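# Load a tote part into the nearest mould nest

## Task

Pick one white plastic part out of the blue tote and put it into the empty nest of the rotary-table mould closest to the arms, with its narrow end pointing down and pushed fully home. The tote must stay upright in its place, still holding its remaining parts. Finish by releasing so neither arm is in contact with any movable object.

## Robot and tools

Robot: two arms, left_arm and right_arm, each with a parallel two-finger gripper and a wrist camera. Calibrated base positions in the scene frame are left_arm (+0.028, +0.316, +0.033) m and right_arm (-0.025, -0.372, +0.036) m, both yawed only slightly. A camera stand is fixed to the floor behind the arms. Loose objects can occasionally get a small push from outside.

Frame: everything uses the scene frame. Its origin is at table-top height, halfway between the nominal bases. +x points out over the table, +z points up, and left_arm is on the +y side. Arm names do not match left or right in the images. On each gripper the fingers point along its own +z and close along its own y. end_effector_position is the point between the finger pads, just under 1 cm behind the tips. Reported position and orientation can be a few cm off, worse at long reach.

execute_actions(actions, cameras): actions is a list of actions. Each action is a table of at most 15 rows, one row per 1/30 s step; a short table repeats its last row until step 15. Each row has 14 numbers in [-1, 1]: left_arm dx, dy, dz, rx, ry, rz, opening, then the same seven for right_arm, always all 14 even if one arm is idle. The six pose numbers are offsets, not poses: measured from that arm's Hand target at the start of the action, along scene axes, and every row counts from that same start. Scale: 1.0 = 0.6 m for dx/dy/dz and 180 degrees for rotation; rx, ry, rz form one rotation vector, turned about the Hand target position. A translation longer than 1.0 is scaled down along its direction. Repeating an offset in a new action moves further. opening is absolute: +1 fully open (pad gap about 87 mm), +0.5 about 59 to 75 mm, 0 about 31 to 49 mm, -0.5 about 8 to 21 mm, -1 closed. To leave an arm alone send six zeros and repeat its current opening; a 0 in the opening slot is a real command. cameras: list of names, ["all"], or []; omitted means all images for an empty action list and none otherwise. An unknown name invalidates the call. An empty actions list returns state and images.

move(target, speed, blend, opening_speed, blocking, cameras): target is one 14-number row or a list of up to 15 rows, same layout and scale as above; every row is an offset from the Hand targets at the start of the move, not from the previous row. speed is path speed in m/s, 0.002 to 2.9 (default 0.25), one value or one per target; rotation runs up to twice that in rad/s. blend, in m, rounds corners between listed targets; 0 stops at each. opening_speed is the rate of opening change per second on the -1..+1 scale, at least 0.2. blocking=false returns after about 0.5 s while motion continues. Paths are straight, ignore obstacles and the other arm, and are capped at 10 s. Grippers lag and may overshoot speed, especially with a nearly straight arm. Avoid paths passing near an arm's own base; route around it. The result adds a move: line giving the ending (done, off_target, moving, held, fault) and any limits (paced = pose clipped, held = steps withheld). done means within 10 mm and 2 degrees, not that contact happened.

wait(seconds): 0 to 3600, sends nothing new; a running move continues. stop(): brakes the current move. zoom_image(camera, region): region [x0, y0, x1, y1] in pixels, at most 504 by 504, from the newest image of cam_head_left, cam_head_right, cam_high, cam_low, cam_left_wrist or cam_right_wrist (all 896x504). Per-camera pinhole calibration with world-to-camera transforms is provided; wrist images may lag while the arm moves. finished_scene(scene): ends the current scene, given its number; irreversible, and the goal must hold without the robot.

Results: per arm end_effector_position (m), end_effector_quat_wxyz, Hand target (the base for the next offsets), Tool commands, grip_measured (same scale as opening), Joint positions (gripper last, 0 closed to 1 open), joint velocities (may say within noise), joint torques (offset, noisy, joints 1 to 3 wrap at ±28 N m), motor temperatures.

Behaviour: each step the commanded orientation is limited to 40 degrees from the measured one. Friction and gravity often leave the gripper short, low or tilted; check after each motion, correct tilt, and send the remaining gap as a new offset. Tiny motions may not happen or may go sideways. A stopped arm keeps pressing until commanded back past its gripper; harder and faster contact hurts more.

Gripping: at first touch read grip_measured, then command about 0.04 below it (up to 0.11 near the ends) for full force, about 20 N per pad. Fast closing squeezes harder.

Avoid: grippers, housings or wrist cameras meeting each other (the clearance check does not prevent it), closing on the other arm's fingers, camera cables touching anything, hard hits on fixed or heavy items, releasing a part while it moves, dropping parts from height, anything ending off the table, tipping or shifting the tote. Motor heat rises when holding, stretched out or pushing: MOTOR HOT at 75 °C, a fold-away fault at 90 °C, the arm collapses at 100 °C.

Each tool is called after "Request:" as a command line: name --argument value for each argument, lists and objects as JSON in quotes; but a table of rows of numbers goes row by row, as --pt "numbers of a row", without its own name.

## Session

Request:
execute_actions --actions '[]'

Request:
zoom_image --camera "cam_high" --region '[170, 130, 350, 330]'

Scene clock: 0.00 s.
left_arm: end_effector_position=(+0.4068, +0.3032, +0.1316) grip_measured=+1.000 end_effector_quat_wxyz=(+0.679, +0.002, +0.734, +0.009) | right_arm: end_effector_position=(+0.3486, -0.4059, +0.1202) grip_measured=+1.000 end_effector_quat_wxyz=(+0.669, +0.086, +0.737, -0.046)
Joint positions: left_arm=[-0.062 1.517 0.241 1.197 -0.085 0.008 1] | right_arm=[0.001 1.579 0.217 1.26 0.161 0.064 1]
Joint velocities: within noise
Joint torques (N m): no reading
Motor temperatures (°C): left_arm=[28 29 35 28 27 29 28] | right_arm=[29 33 34 28 27 28 31]
Heat: left arm: 35 °C; right arm: 34 °C.
Hand target: left_arm +0.4085, +0.3030, +0.1358; +0.683, +0.001, +0.730, +0.008 | right_arm +0.3518, -0.4059, +0.1284; +0.679, +0.087, +0.728, -0.045
Tool commands: left_gripper/opening=+1.0 right_gripper/opening=+1.0
camera_calibration:
cam_left_wrist: T_world_to_cam=[[0.00231, -0.99997, -0.0077, 0.29992], [-0.81868, 0.00253, -0.57424, 0.42953], [0.57424, 0.00763, -0.81865, 0.01036]] pos_world=[0.34501, 0.29875, 0.25744]
cam_right_wrist: T_world_to_cam=[[-0.20142, -0.97871, -0.03953, -0.3263], [-0.79183, 0.18645, -0.58158, 0.44698], [0.57657, -0.08584, -0.81253, 0.00712]] pos_world=[0.2841, -0.40208, 0.25284]

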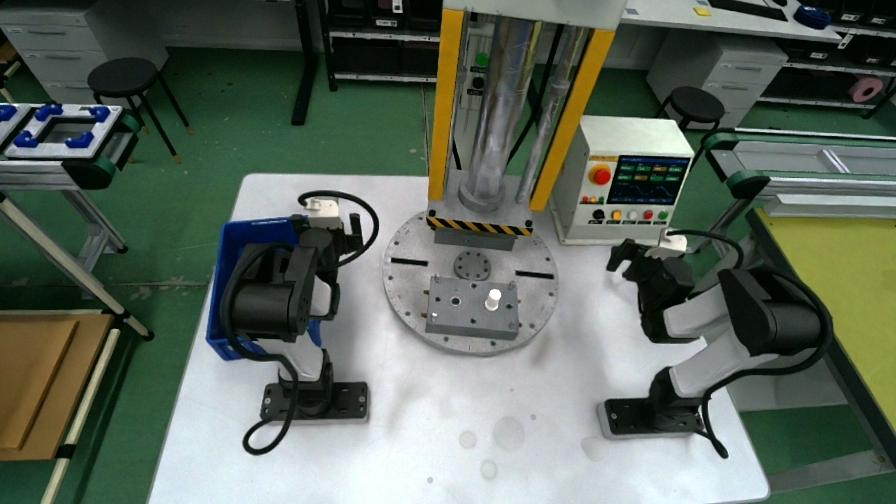

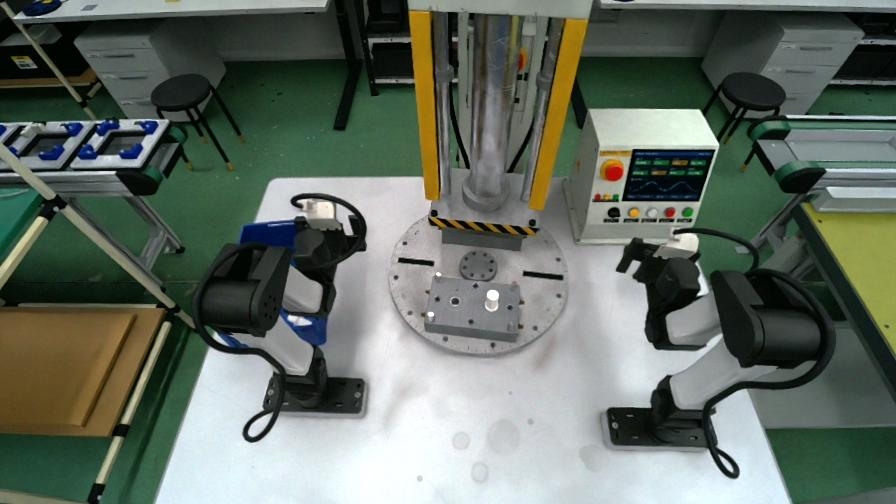

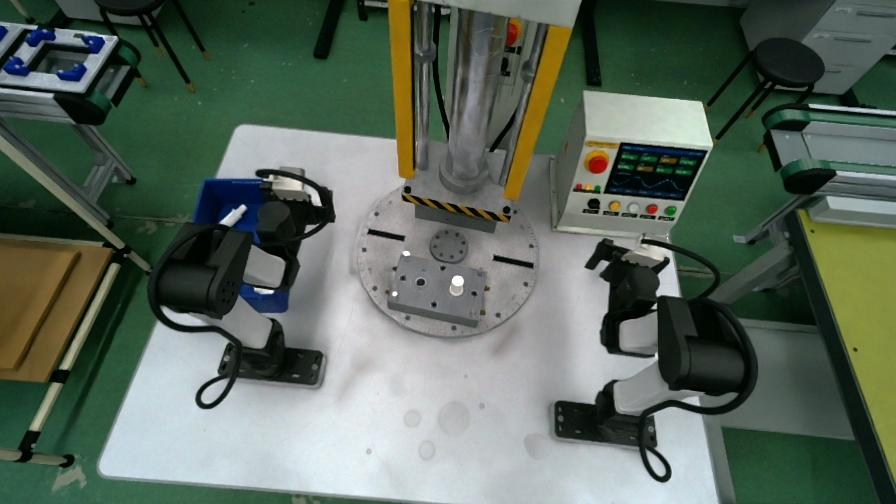

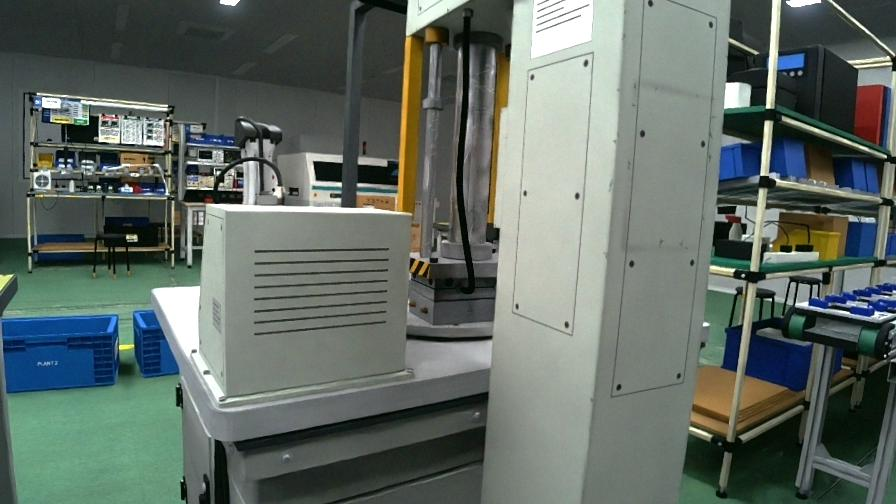

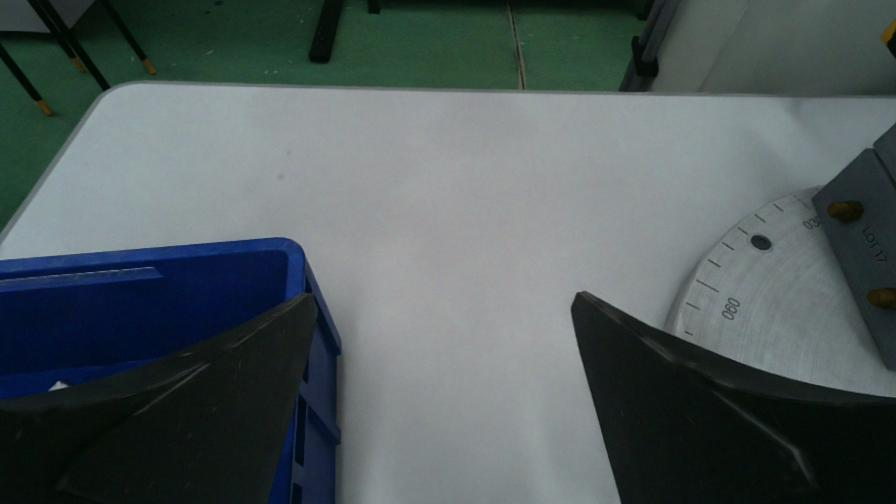

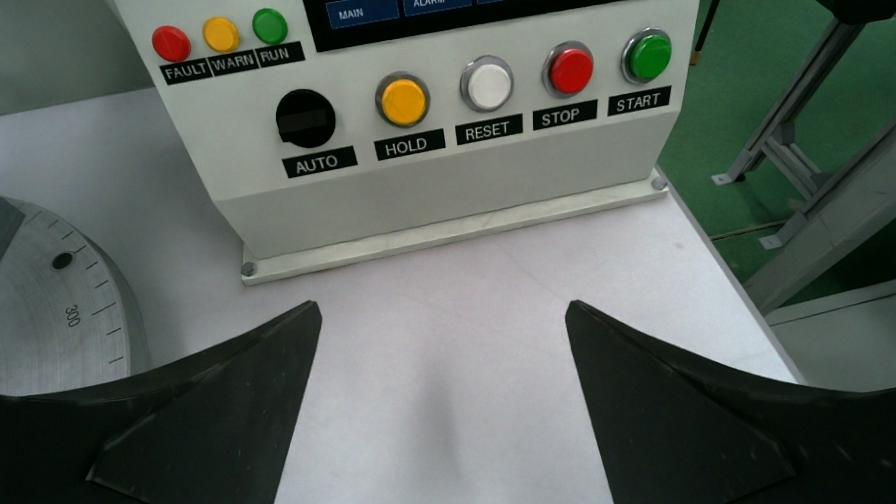

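Scaled by 2.520 from the camera's image (finer frame: 1280x720).

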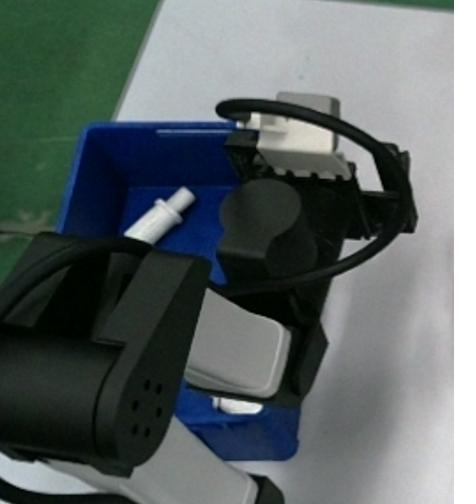

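Request:
move --pt "-0.12 0.06 0.3 0.03 0.06 0.04 1 0 0 0 0 0 0 1" --pt "-0.24 0.23 0.31 0.065 0.119 0.077 1 0 0 0 0 0 0 1" --speed 0.5 --blend '[0.05,0]' --cameras '["cam_left_wrist","cam_head_right"]'

Scene clock: 9.93 s.
left_arm: end_effector_position=(+0.2641, +0.4403, +0.3124) grip_measured=+1.000 end_effector_quat_wxyz=(+0.521, -0.022, +0.838, +0.161) | right_arm: end_effector_position=(+0.3486, -0.4059, +0.1202) grip_measured=+1.000 end_effector_quat_wxyz=(+0.669, +0.086, +0.737, -0.046)
Joint positions: left_arm=[0.589 0.786 1.034 -0.677 0.23 0.377 1] | right_arm=[0.001 1.579 0.217 1.26 0.161 0.064 1]
Joint torques (N m): left_arm=[1.4 0.08 10.66 1.74 0.32 0.09] | right_arm=[-0.34 -4.44 4.6 2.26 0.05 0.01]
Heat: left arm: 36 °C; right arm: 34 °C.
Hand target: left_arm +0.2646, +0.4409, +0.3217; +0.526, -0.016, +0.834, +0.163 | right_arm +0.3518, -0.4059, +0.1284; +0.679, +0.087, +0.728, -0.045
Off the commanded pose: left_arm 0.009 m, 1 deg | right_arm 0.009 m, 2 deg.
move: done; limits=paced
cam_left_wrist: T_world_to_cam=[[0.20006, -0.95043, -0.23802, 0.43669], [-0.95884, -0.13995, -0.24707, 0.41383], [0.20151, 0.27765, -0.93931, 0.25642]] pos_world=[0.25776, 0.40176, 0.44704]
Images, in order (width x height): cam_head_right 896x504, cam_left_wrist 896x504.

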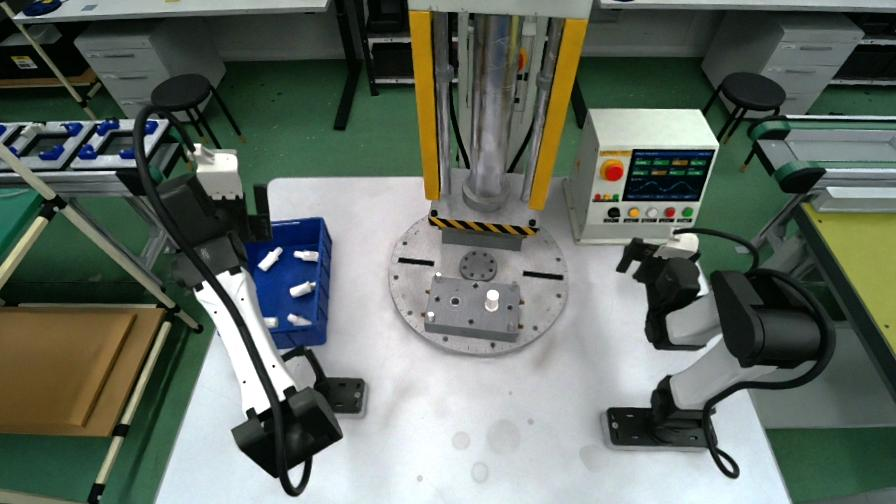

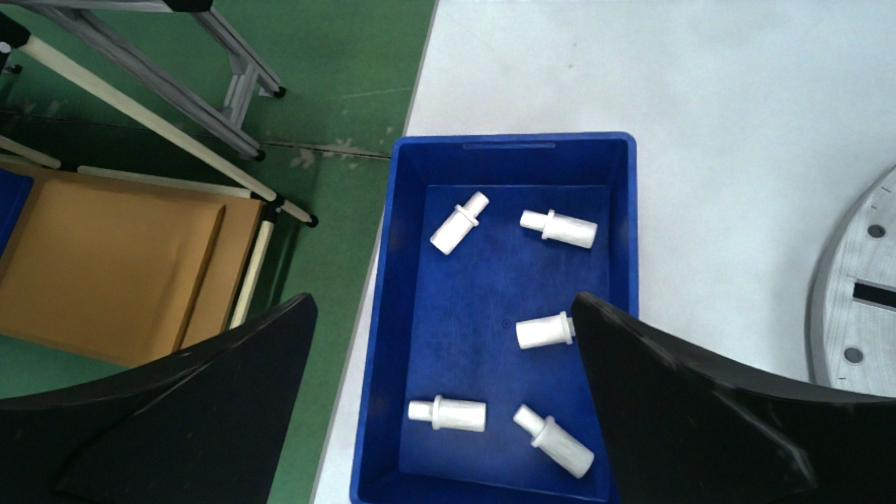

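Request:
move --pt "0.032 -0.032 -0.22 -0.2163 0.0137 0.5545 1 0 0 0 0 0 0 1" --pt "0.032 -0.032 -0.37 -0.2163 0.0137 0.5545 0.6 0 0 0 0 0 0 1" --speed '[0.5,0.3]' --cameras '["cam_left_wrist","cam_high"]'

Scene clock: 52.03 s.
left_arm: end_effector_position=(+0.2867, +0.4196, +0.1080) grip_measured=+0.601 end_effector_quat_wxyz=(-0.178, +0.785, -0.543, -0.238) | right_arm: end_effector_position=(+0.3486, -0.4059, +0.1202) grip_measured=+1.000 end_effector_quat_wxyz=(+0.669, +0.086, +0.737, -0.046)
Joint positions: left_arm=[0.158 1.668 1.19 -1.215 -0.593 -1.823 0.8] | right_arm=[0.001 1.579 0.217 1.26 0.161 0.064 1]
Joint torques (N m): left_arm=[1.37 -4.3 5.5 0.11 -0.34 -0.02] | right_arm=[-0.32 -4.46 4.74 2.23 0.07 0.01]
Motor temperatures (°C): left_arm=[29 29 43 32 27 29 28] | right_arm=[29 34 36 35 27 28 31]
Heat: left arm: 43 °C; right arm: 36 °C.
Hand target: left_arm +0.2838, +0.4219, +0.0998; -0.170, +0.785, -0.541, -0.248 | right_arm +0.3518, -0.4059, +0.1284; +0.679, +0.087, +0.728, -0.045
Off the commanded pose: left_arm 0.009 m, 1 deg | right_arm 0.009 m, 2 deg.
move: done
cam_left_wrist: T_world_to_cam=[[0.93717, 0.34754, 0.03055, -0.42124], [0.32668, -0.9049, 0.27284, 0.27837], [0.12247, -0.24572, -0.96157, 0.31039]] pos_world=[0.26582, 0.47457, 0.23539]
Images, in order (width x height): cam_high 896x504, cam_left_wrist 896x504.

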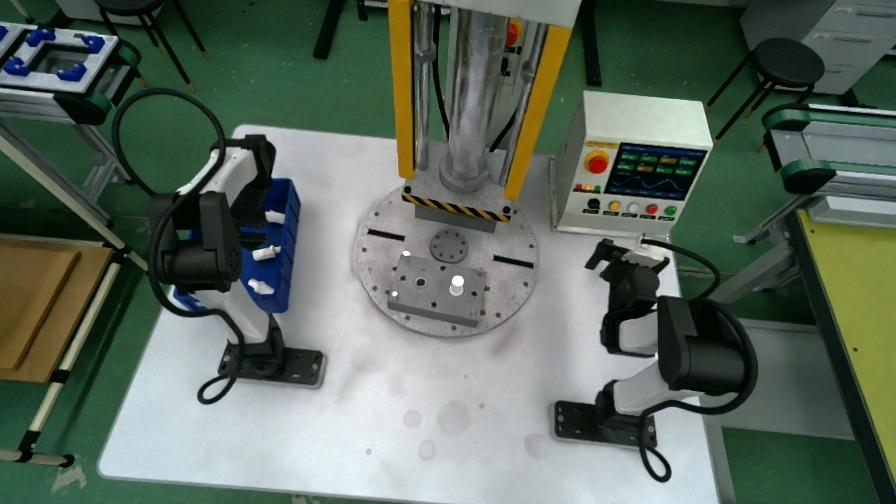

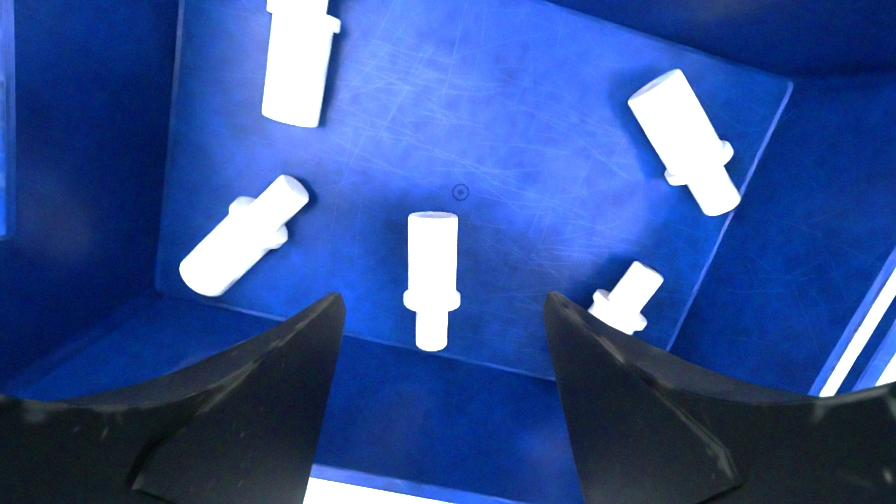

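Request:
move --pt "0.003 -0.01 -0.08 0 0 0 0.6 0 0 0 0 0 0 1" --pt "0.003 -0.01 -0.142 0 0 0 0.6 0 0 0 0 0 0 1" --speed '[0.2,0.06]' --cameras '["cam_left_wrist"]'

Scene clock: 67.67 s.
left_arm: end_effector_position=(+0.2885, +0.4182, +0.0220) grip_measured=+0.600 end_effector_quat_wxyz=(-0.174, +0.787, -0.541, -0.242) | right_arm: end_effector_position=(+0.3486, -0.4059, +0.1202) grip_measured=+1.000 end_effector_quat_wxyz=(+0.669, +0.086, +0.737, -0.046)
Joint positions: left_arm=[0.153 1.818 0.996 -0.888 -0.591 -1.839 0.8] | right_arm=[0.001 1.579 0.217 1.26 0.161 0.064 1]
Joint torques (N m): left_arm=[0.06 -4.85 4.74 0.11 -0.32 -0.11] | right_arm=[-0.38 -4.42 4.63 2.25 0.03 0]
Heat: left arm: 41 °C; right arm: 36 °C.
Hand target: left_arm +0.2856, +0.4159, +0.0146; -0.170, +0.785, -0.541, -0.248 | right_arm +0.3518, -0.4059, +0.1284; +0.679, +0.087, +0.728, -0.045
Off the commanded pose: left_arm 0.008 m, 1 deg | right_arm 0.009 m, 2 deg.
move: done
cam_left_wrist: T_world_to_cam=[[0.93453, 0.35519, 0.02239, -0.42202], [0.33622, -0.90175, 0.27167, 0.2959], [0.11668, -0.24636, -0.96213, 0.2291]] pos_world=[0.26818, 0.47316, 0.14948]

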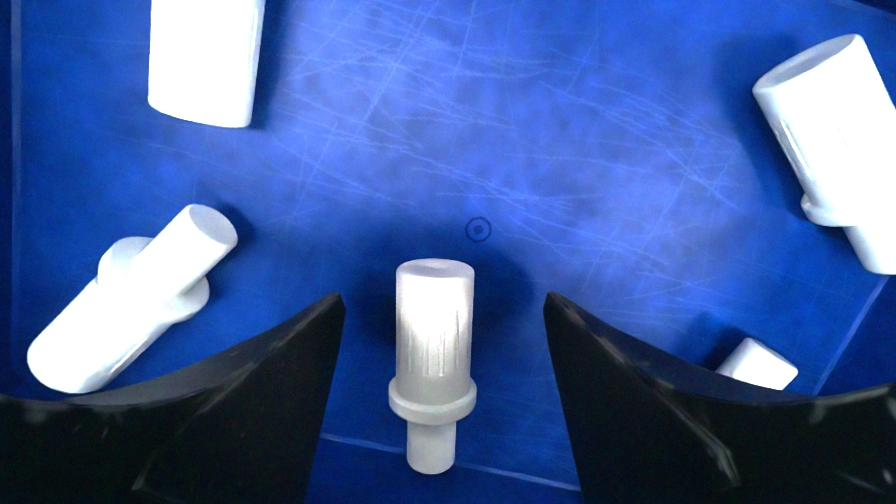

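Request:
move --pt "-0.002 -0.0095 0 0 0 0 0.6 0 0 0 0 0 0 1" --pt "-0.002 -0.0095 0 0 0 0 -0.55 0 0 0 0 0 0 1" --pt "-0.002 -0.0095 0.25 0 0 0 -0.55 0 0 0 0 0 0 1" --speed '[0.06,0.06,0.12]' --opening_speed 0.8 --cameras '["cam_left_wrist"]'

Scene clock: 80.13 s.
left_arm: end_effector_position=(+0.2803, +0.4114, +0.1536) grip_measured=-0.187 end_effector_quat_wxyz=(-0.157, +0.781, -0.546, -0.260) | right_arm: end_effector_position=(+0.3486, -0.4059, +0.1202) grip_measured=+1.000 end_effector_quat_wxyz=(+0.669, +0.086, +0.737, -0.046)
Joint positions: left_arm=[0.133 1.677 1.376 -1.473 -0.587 -1.861 0.407] | right_arm=[0.001 1.579 0.217 1.26 0.161 0.064 1]
Joint torques (N m): left_arm=[0.1 -7.45 9.11 -0.27 -0.32 -0.11] | right_arm=[-0.38 -4.46 4.66 2.27 0.06 0]
Heat: left arm: 40 °C; right arm: 37 °C.
Hand target: left_arm +0.2844, +0.4102, +0.1646; -0.170, +0.785, -0.541, -0.248 | right_arm +0.3518, -0.4059, +0.1284; +0.679, +0.087, +0.728, -0.045
Off the commanded pose: left_arm 0.012 m, 2 deg | right_arm 0.009 m, 2 deg.
move: off_target (left_arm); target 2's new opening was sent with left_arm's hand 0.011 m and 2 deg from that target
cam_left_wrist: T_world_to_cam=[[0.93449, 0.35485, -0.02833, -0.40697], [0.34962, -0.89991, 0.26062, 0.25399], [0.06699, -0.25345, -0.96503, 0.37221]] pos_world=[0.26658, 0.46732, 0.28147]

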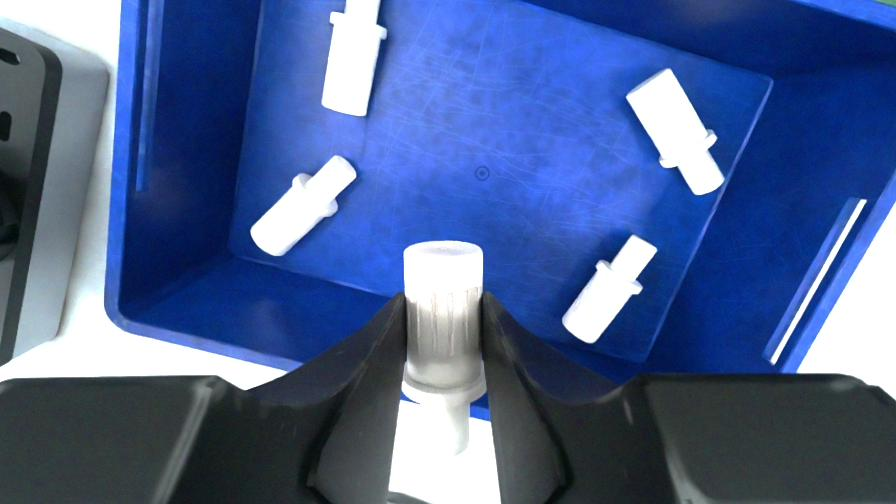

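Request:
move --pt "-0.02 -0.11 0.05 0 0 -0.25 -0.55 0 0 0 0 0 0 1" --pt "-0.057 -0.325 0.05 0 0 -0.753 -0.55 0 0 0 0 0 0 1" --pt "-0.057 -0.325 -0.21 0 0 -0.753 -0.55 0 0 0 0 0 0 1" --pt "-0.057 -0.325 -0.25 0 0 -0.753 -0.55 0 0 0 0 0 0 1" --speed '[0.3,0.4,0.25,0.03]' --blend '[0.03,0.02,0.01,0]' --cameras '["cam_left_wrist","cam_high"]'

Request:
zoom_image --camera "cam_high" --region '[250, 200, 400, 340]'

Scene clock: 94.23 s.
left_arm: end_effector_position=(+0.2510, +0.2152, +0.0189) grip_measured=-0.187 end_effector_quat_wxyz=(+0.294, +0.198, +0.933, -0.061) | right_arm: end_effector_position=(+0.3486, -0.4059, +0.1202) grip_measured=+1.000 end_effector_quat_wxyz=(+0.669, +0.086, +0.737, -0.046)
Joint positions: left_arm=[-0.416 1.231 0.365 -0.095 -0.008 -0.007 0.407] | right_arm=[0.001 1.579 0.217 1.26 0.161 0.064 1]
Joint torques (N m): left_arm=[1.02 -2 5.75 1.59 0.21 0.12] | right_arm=[-0.43 -4.45 4.56 2.24 0.06 -0.01]
Heat: left arm: 41 °C; right arm: 37 °C.
Hand target: left_arm +0.2501, +0.2152, +0.0145; +0.294, +0.204, +0.932, -0.064 | right_arm +0.3518, -0.4059, +0.1284; +0.679, +0.087, +0.728, -0.045
Off the commanded pose: left_arm 0.004 m, 1 deg | right_arm 0.009 m, 2 deg.
move: done
cam_left_wrist: T_world_to_cam=[[-0.40554, -0.91404, 0.00777, 0.29505], [-0.88, 0.39271, 0.26716, 0.15311], [-0.24725, 0.10151, -0.96362, 0.19694]] pos_world=[0.30308, 0.18957, 0.14658]
Images, in order (width x height): cam_high 896x504, cam_left_wrist 896x504.

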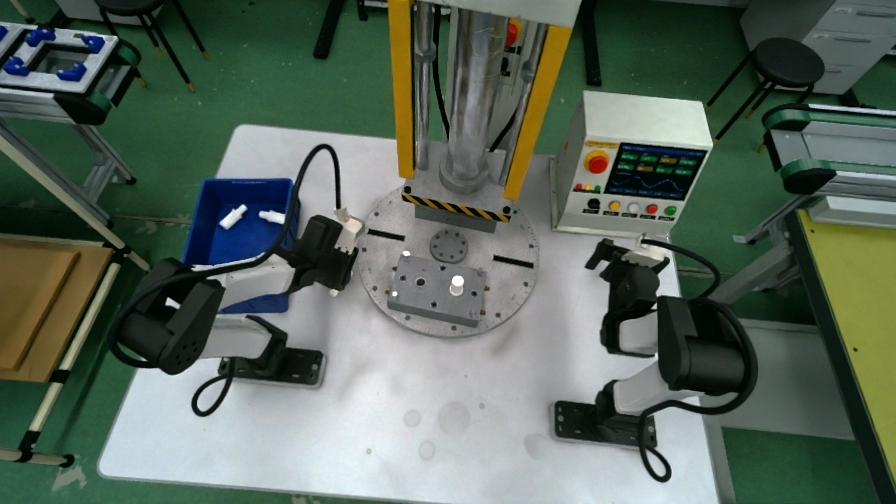

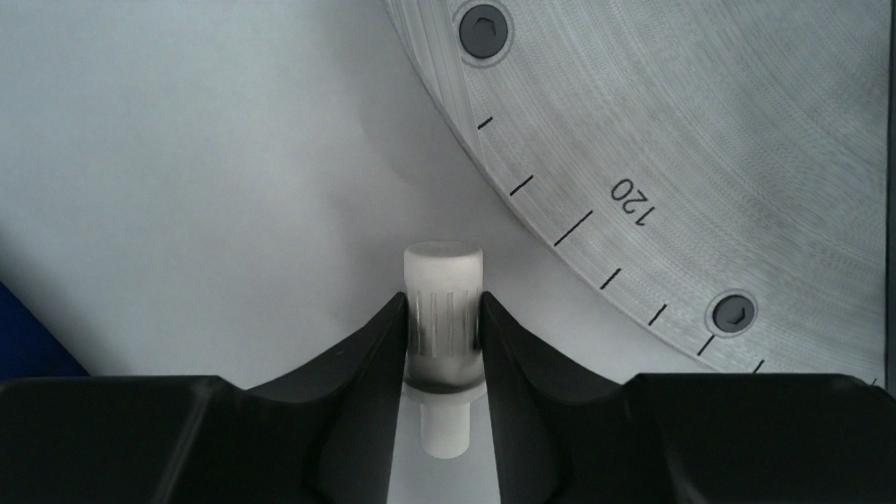

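Scaled by 3.360 from the camera's image (finer frame: 1280x720).

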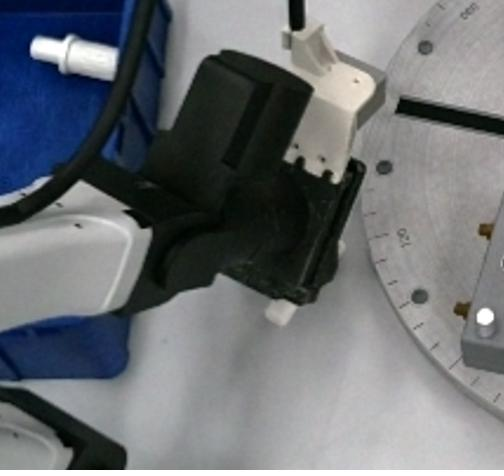

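Request:
move --pt "0 0 -0.007 0 0 0 -0.55 0 0 0 0 0 0 1" --pt "0.001 0 -0.002 0 0 0 0.3 0 0 0 0 0 0 1" --pt "0.001 0 0.21 0 0 0 0.3 0 0 0 0 0 0 1" --pt "0.0125 -0.005 0.21 0.109 0.237 0 0.3 0 0 0 0 0 0 1" --pt "0.0125 -0.005 0.03 0.109 0.237 0 0.3 0 0 0 0 0 0 1" --speed '[0.03,0.05,0.15,0.35,0.15]' --opening_speed 1 --cameras '["cam_left_wrist","cam_head_right"]'

Request:
zoom_image --camera "cam_head_right" --region '[290, 200, 450, 340]'

Scene clock: 111.63 s.
left_arm: end_effector_position=(+0.2598, +0.2110, +0.0406) grip_measured=+0.300 end_effector_quat_wxyz=(-0.092, +0.210, +0.973, +0.024) | right_arm: end_effector_position=(+0.3486, -0.4059, +0.1202) grip_measured=+1.000 end_effector_quat_wxyz=(+0.669, +0.086, +0.737, -0.046)
Joint positions: left_arm=[-0.416 1.951 1.244 -1.054 -0.006 -0.005 0.65] | right_arm=[0.001 1.579 0.217 1.26 0.161 0.064 1]
Joint torques (N m): left_arm=[0.92 -5.93 5.19 0.1 0.16 0.1] | right_arm=[-0.36 -4.42 4.62 2.26 0.07 0]
Heat: left arm: 41 °C; right arm: 37 °C.
Hand target: left_arm +0.2576, +0.2122, +0.0326; -0.102, +0.212, +0.972, +0.023 | right_arm +0.3518, -0.4059, +0.1284; +0.679, +0.087, +0.728, -0.045
Off the commanded pose: left_arm 0.008 m, 1 deg | right_arm 0.009 m, 2 deg.
move: done
cam_left_wrist: T_world_to_cam=[[-0.40504, -0.9143, -0.00073, 0.29483], [-0.43834, 0.19348, 0.87774, 0.05916], [-0.80238, 0.35584, -0.47914, 0.29133]] pos_world=[0.37911, 0.15445, 0.08787]
Images, in order (width x height): cam_head_right 896x504, cam_left_wrist 896x504.

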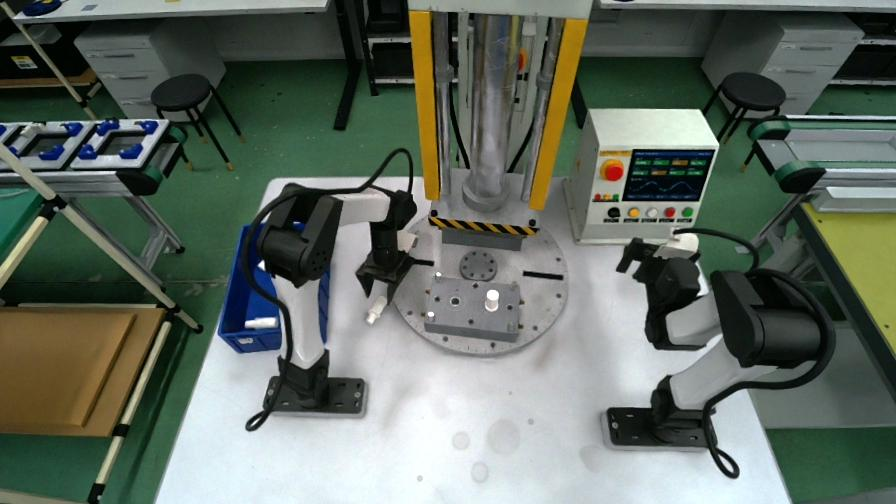

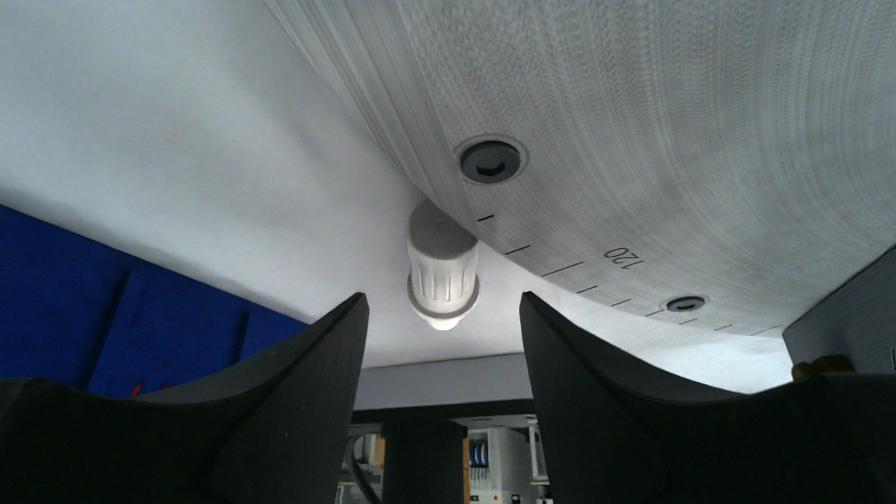

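Scaled by 3.150 from the camera's image (finer frame: 1280x720).

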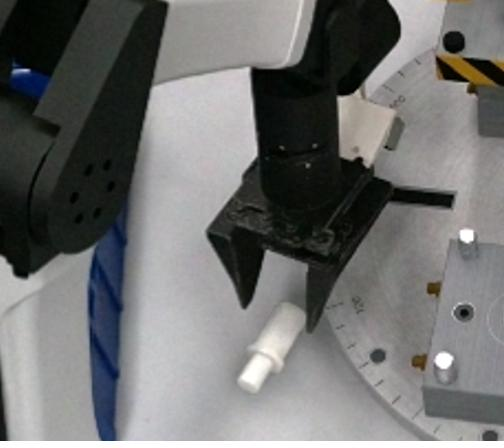

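Request:
move --pt "-0.011 0.005 0 0 0 0 0.1 0 0 0 0 0 0 1" --pt "-0.011 0.005 -0.046 0 0 0 0.1 0 0 0 0 0 0 1" --speed 0.06 --cameras '["cam_left_wrist","cam_head_right"]'

Request:
zoom_image --camera "cam_head_right" --region '[290, 200, 450, 340]'

Scene clock: 124.90 s.
left_arm: end_effector_position=(+0.2464, +0.2179, +0.0190) grip_measured=+0.100 end_effector_quat_wxyz=(-0.108, +0.212, +0.971, +0.027) | right_arm: end_effector_position=(+0.3486, -0.4059, +0.1202) grip_measured=+1.000 end_effector_quat_wxyz=(+0.669, +0.086, +0.737, -0.046)
Joint positions: left_arm=[-0.415 1.973 1.164 -0.985 -0.007 0.002 0.55] | right_arm=[0.001 1.579 0.217 1.26 0.161 0.064 1]
Joint torques (N m): left_arm=[0.79 -5.19 4.67 0.47 0.15 0.03] | right_arm=[-0.27 -4.38 4.57 2.24 0.07 0.03]
Heat: left arm: 39 °C; right arm: 38 °C.
Hand target: left_arm +0.2510, +0.2153, +0.0049; -0.102, +0.212, +0.972, +0.023 | right_arm +0.3518, -0.4059, +0.1284; +0.679, +0.087, +0.728, -0.045
Off the commanded pose: left_arm 0.015 m, 1 deg | right_arm 0.009 m, 2 deg.
move: off_target (left_arm)
cam_left_wrist: T_world_to_cam=[[-0.40988, -0.91214, -0.00003, 0.2964], [-0.41051, 0.18444, 0.89301, 0.06575], [-0.81454, 0.36604, -0.45004, 0.26804]] pos_world=[0.3668, 0.16012, 0.06192]
Images, in order (width x height): cam_head_right 896x504, cam_left_wrist 896x504.

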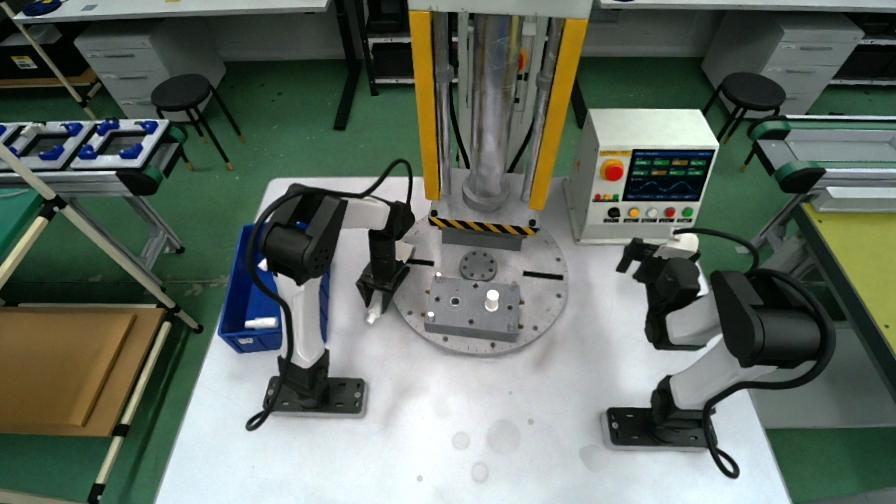

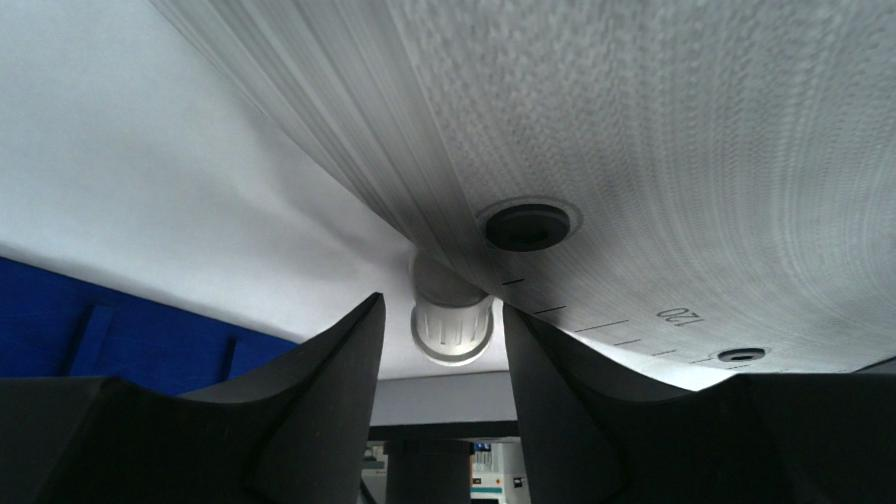

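Scaled by 3.150 from the camera's image (finer frame: 1280x720).

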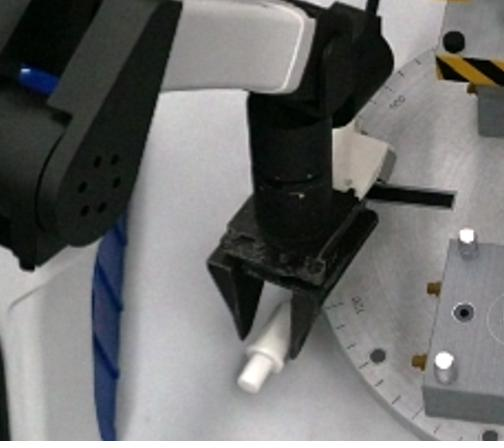

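Request:
move --pt "-0.003 0.002 0.004 0 0 0 -0.55 0 0 0 0 0 0 1" --pt "-0.015 0.01 0.2 0 0 0 -0.55 0 0 0 0 0 0 1" --speed '[0.06,0.12]' --opening_speed 0.6 --cameras '["cam_left_wrist","cam_head_right"]'

Request:
zoom_image --camera "cam_head_right" --region '[290, 160, 450, 300]'

Scene clock: 135.73 s.
left_arm: end_effector_position=(+0.2366, +0.2224, +0.1136) grip_measured=-0.186 end_effector_quat_wxyz=(-0.121, +0.212, +0.969, +0.030) | right_arm: end_effector_position=(+0.3486, -0.4059, +0.1202) grip_measured=+1.000 end_effector_quat_wxyz=(+0.669, +0.086, +0.737, -0.046)
Joint positions: left_arm=[-0.415 1.822 1.355 -1.354 -0.007 0.002 0.407] | right_arm=[0.001 1.579 0.217 1.26 0.161 0.064 1]
Joint torques (N m): left_arm=[1.21 -9.1 8.98 -0.27 0.14 0.09] | right_arm=[-0.38 -4.42 4.6 2.24 0.06 0.02]
Heat: left arm: 39 °C; right arm: 38 °C.
Hand target: left_arm +0.2420, +0.2213, +0.1249; -0.102, +0.212, +0.972, +0.023 | right_arm +0.3518, -0.4059, +0.1284; +0.679, +0.087, +0.728, -0.045
Off the commanded pose: left_arm 0.013 m, 2 deg | right_arm 0.009 m, 2 deg.
move: off_target (left_arm)
cam_left_wrist: T_world_to_cam=[[-0.40983, -0.91216, -0.00012, 0.29648], [-0.38836, 0.17436, 0.90486, -0.02798], [-0.82536, 0.37089, -0.4257, 0.29972]] pos_world=[0.35802, 0.16416, 0.15295]
Images, in order (width x height): cam_head_right 896x504, cam_left_wrist 896x504.

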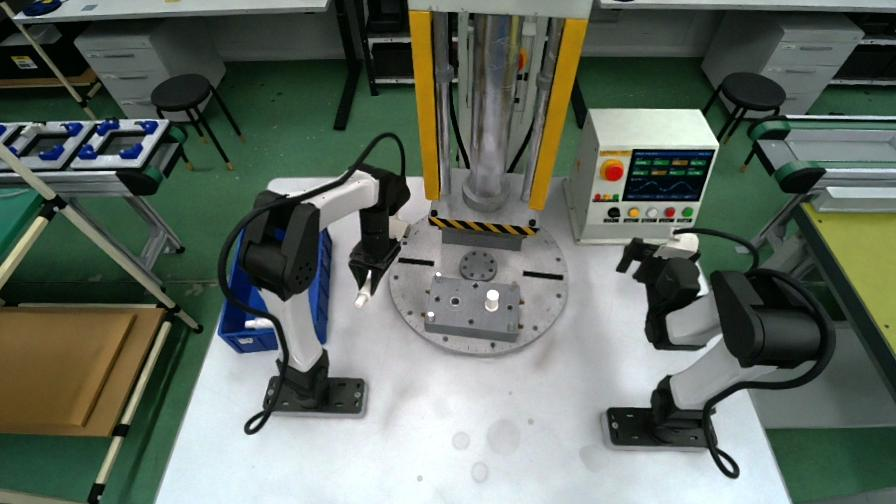

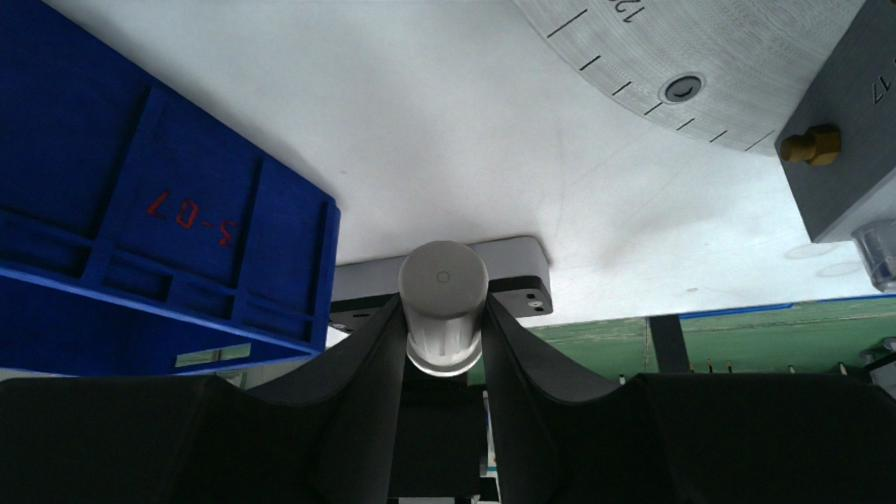

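Scaled by 3.150 from the camera's image (finer frame: 1280x720).

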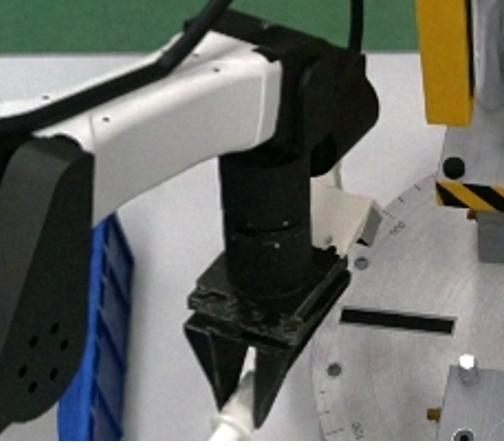

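Request:
move --pt "0 0 0.15 0 0 0 -0.55 0 0 0 0 0 0 1" --pt "-0.02 -0.324 0.15 -0.279 -0.418 -0.1045 -0.55 0 0 0 0 0 0 1" --pt "-0.02 -0.324 0.05 -0.279 -0.418 -0.1045 -0.55 0 0 0 0 0 0 1" --speed '[0.3,0.35,0.12]' --blend '[0.03,0.02,0]' --cameras '["cam_left_wrist","cam_high","cam_head_right"]'

Request:
zoom_image --camera "cam_left_wrist" --region '[360, 200, 620, 440]'

Request:
zoom_image --camera "cam_high" --region '[390, 240, 490, 310]'

Request:
zoom_image --camera "cam_head_right" --region '[420, 260, 520, 330]'

Scene clock: 167.10 s.
left_arm: end_effector_position=(+0.2305, +0.0269, +0.1571) grip_measured=-0.186 end_effector_quat_wxyz=(+0.582, +0.314, +0.714, -0.230) | right_arm: end_effector_position=(+0.3486, -0.4059, +0.1202) grip_measured=+1.000 end_effector_quat_wxyz=(+0.669, +0.086, +0.737, -0.046)
Joint positions: left_arm=[-1.095 1.14 0.342 0.57 -0.309 -0.032 0.407] | right_arm=[0.001 1.579 0.217 1.26 0.161 0.064 1]
Joint torques (N m): left_arm=[-0.02 -1.89 6.79 2.19 -0.08 0.13] | right_arm=[-0.35 -4.46 4.67 2.25 0.06 0.01]
Motor temperatures (°C): left_arm=[29 37 40 30 27 29 29] | right_arm=[29 35 37 39 27 28 31]
Heat: left arm: 40 °C; right arm: 39 °C.
Hand target: left_arm +0.2300, +0.0268, +0.1551; +0.587, +0.316, +0.710, -0.226 | right_arm +0.3518, -0.4059, +0.1284; +0.679, +0.087, +0.728, -0.045
Off the commanded pose: left_arm 0.002 m, 1 deg | right_arm 0.009 m, 2 deg.
move: done
cam_left_wrist: T_world_to_cam=[[-0.72027, -0.69307, -0.02941, 0.18594], [-0.60772, 0.65088, -0.455, 0.21583], [0.33449, -0.30985, -0.89, 0.20969]] pos_world=[0.19496, 0.05336, 0.2903]
Images, in order (width x height): cam_head_right 896x504, cam_high 896x504, cam_left_wrist 896x504.

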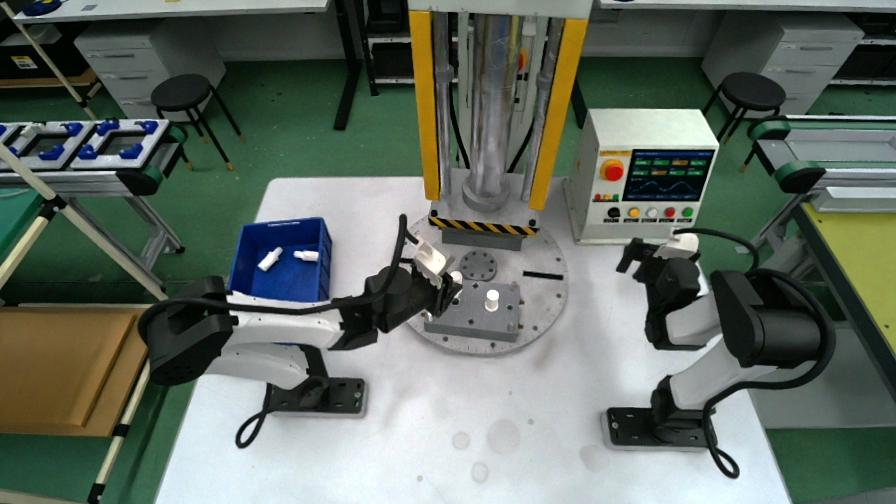

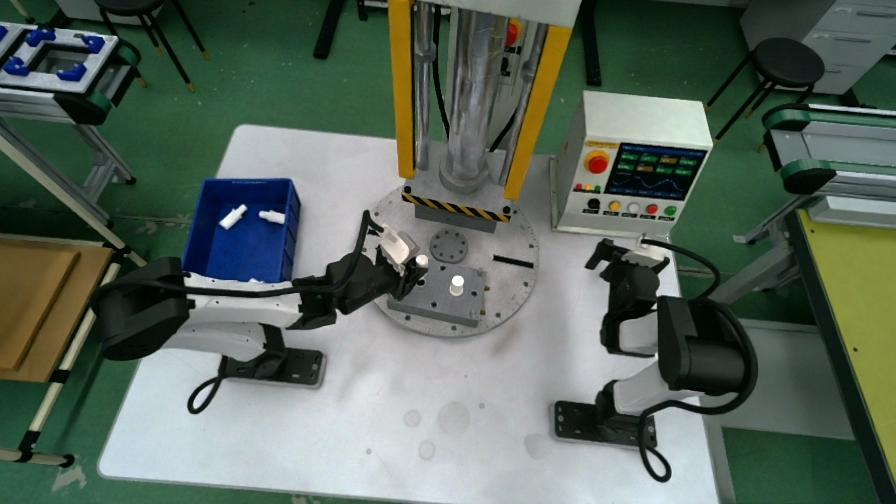

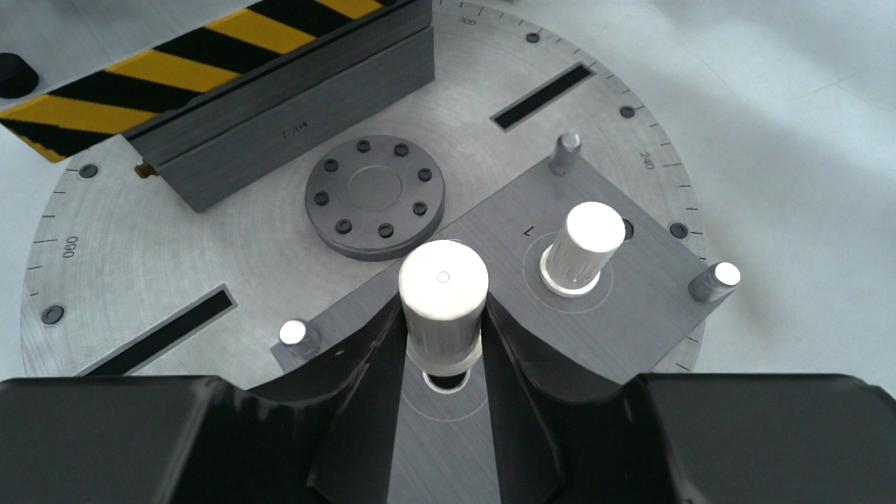

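Scaled by 1.938 from the camera's image (finer frame: 1280x720).

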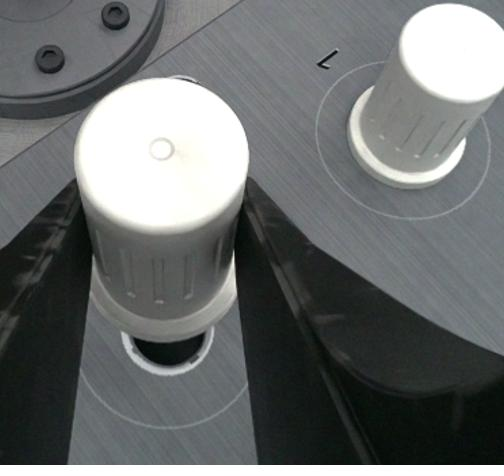

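Scaled by 5.040 from the camera's image (finer frame: 1280x720).

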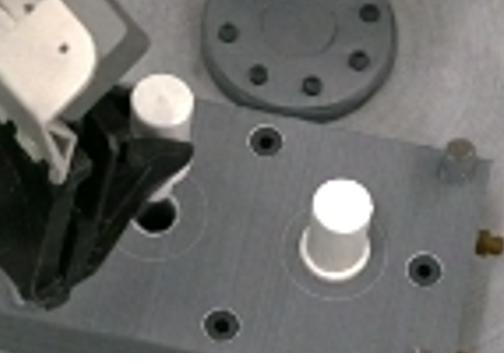

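Scaled by 5.040 from the camera's image (finer frame: 1280x720).

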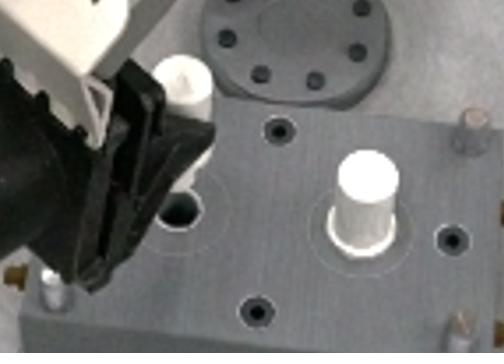

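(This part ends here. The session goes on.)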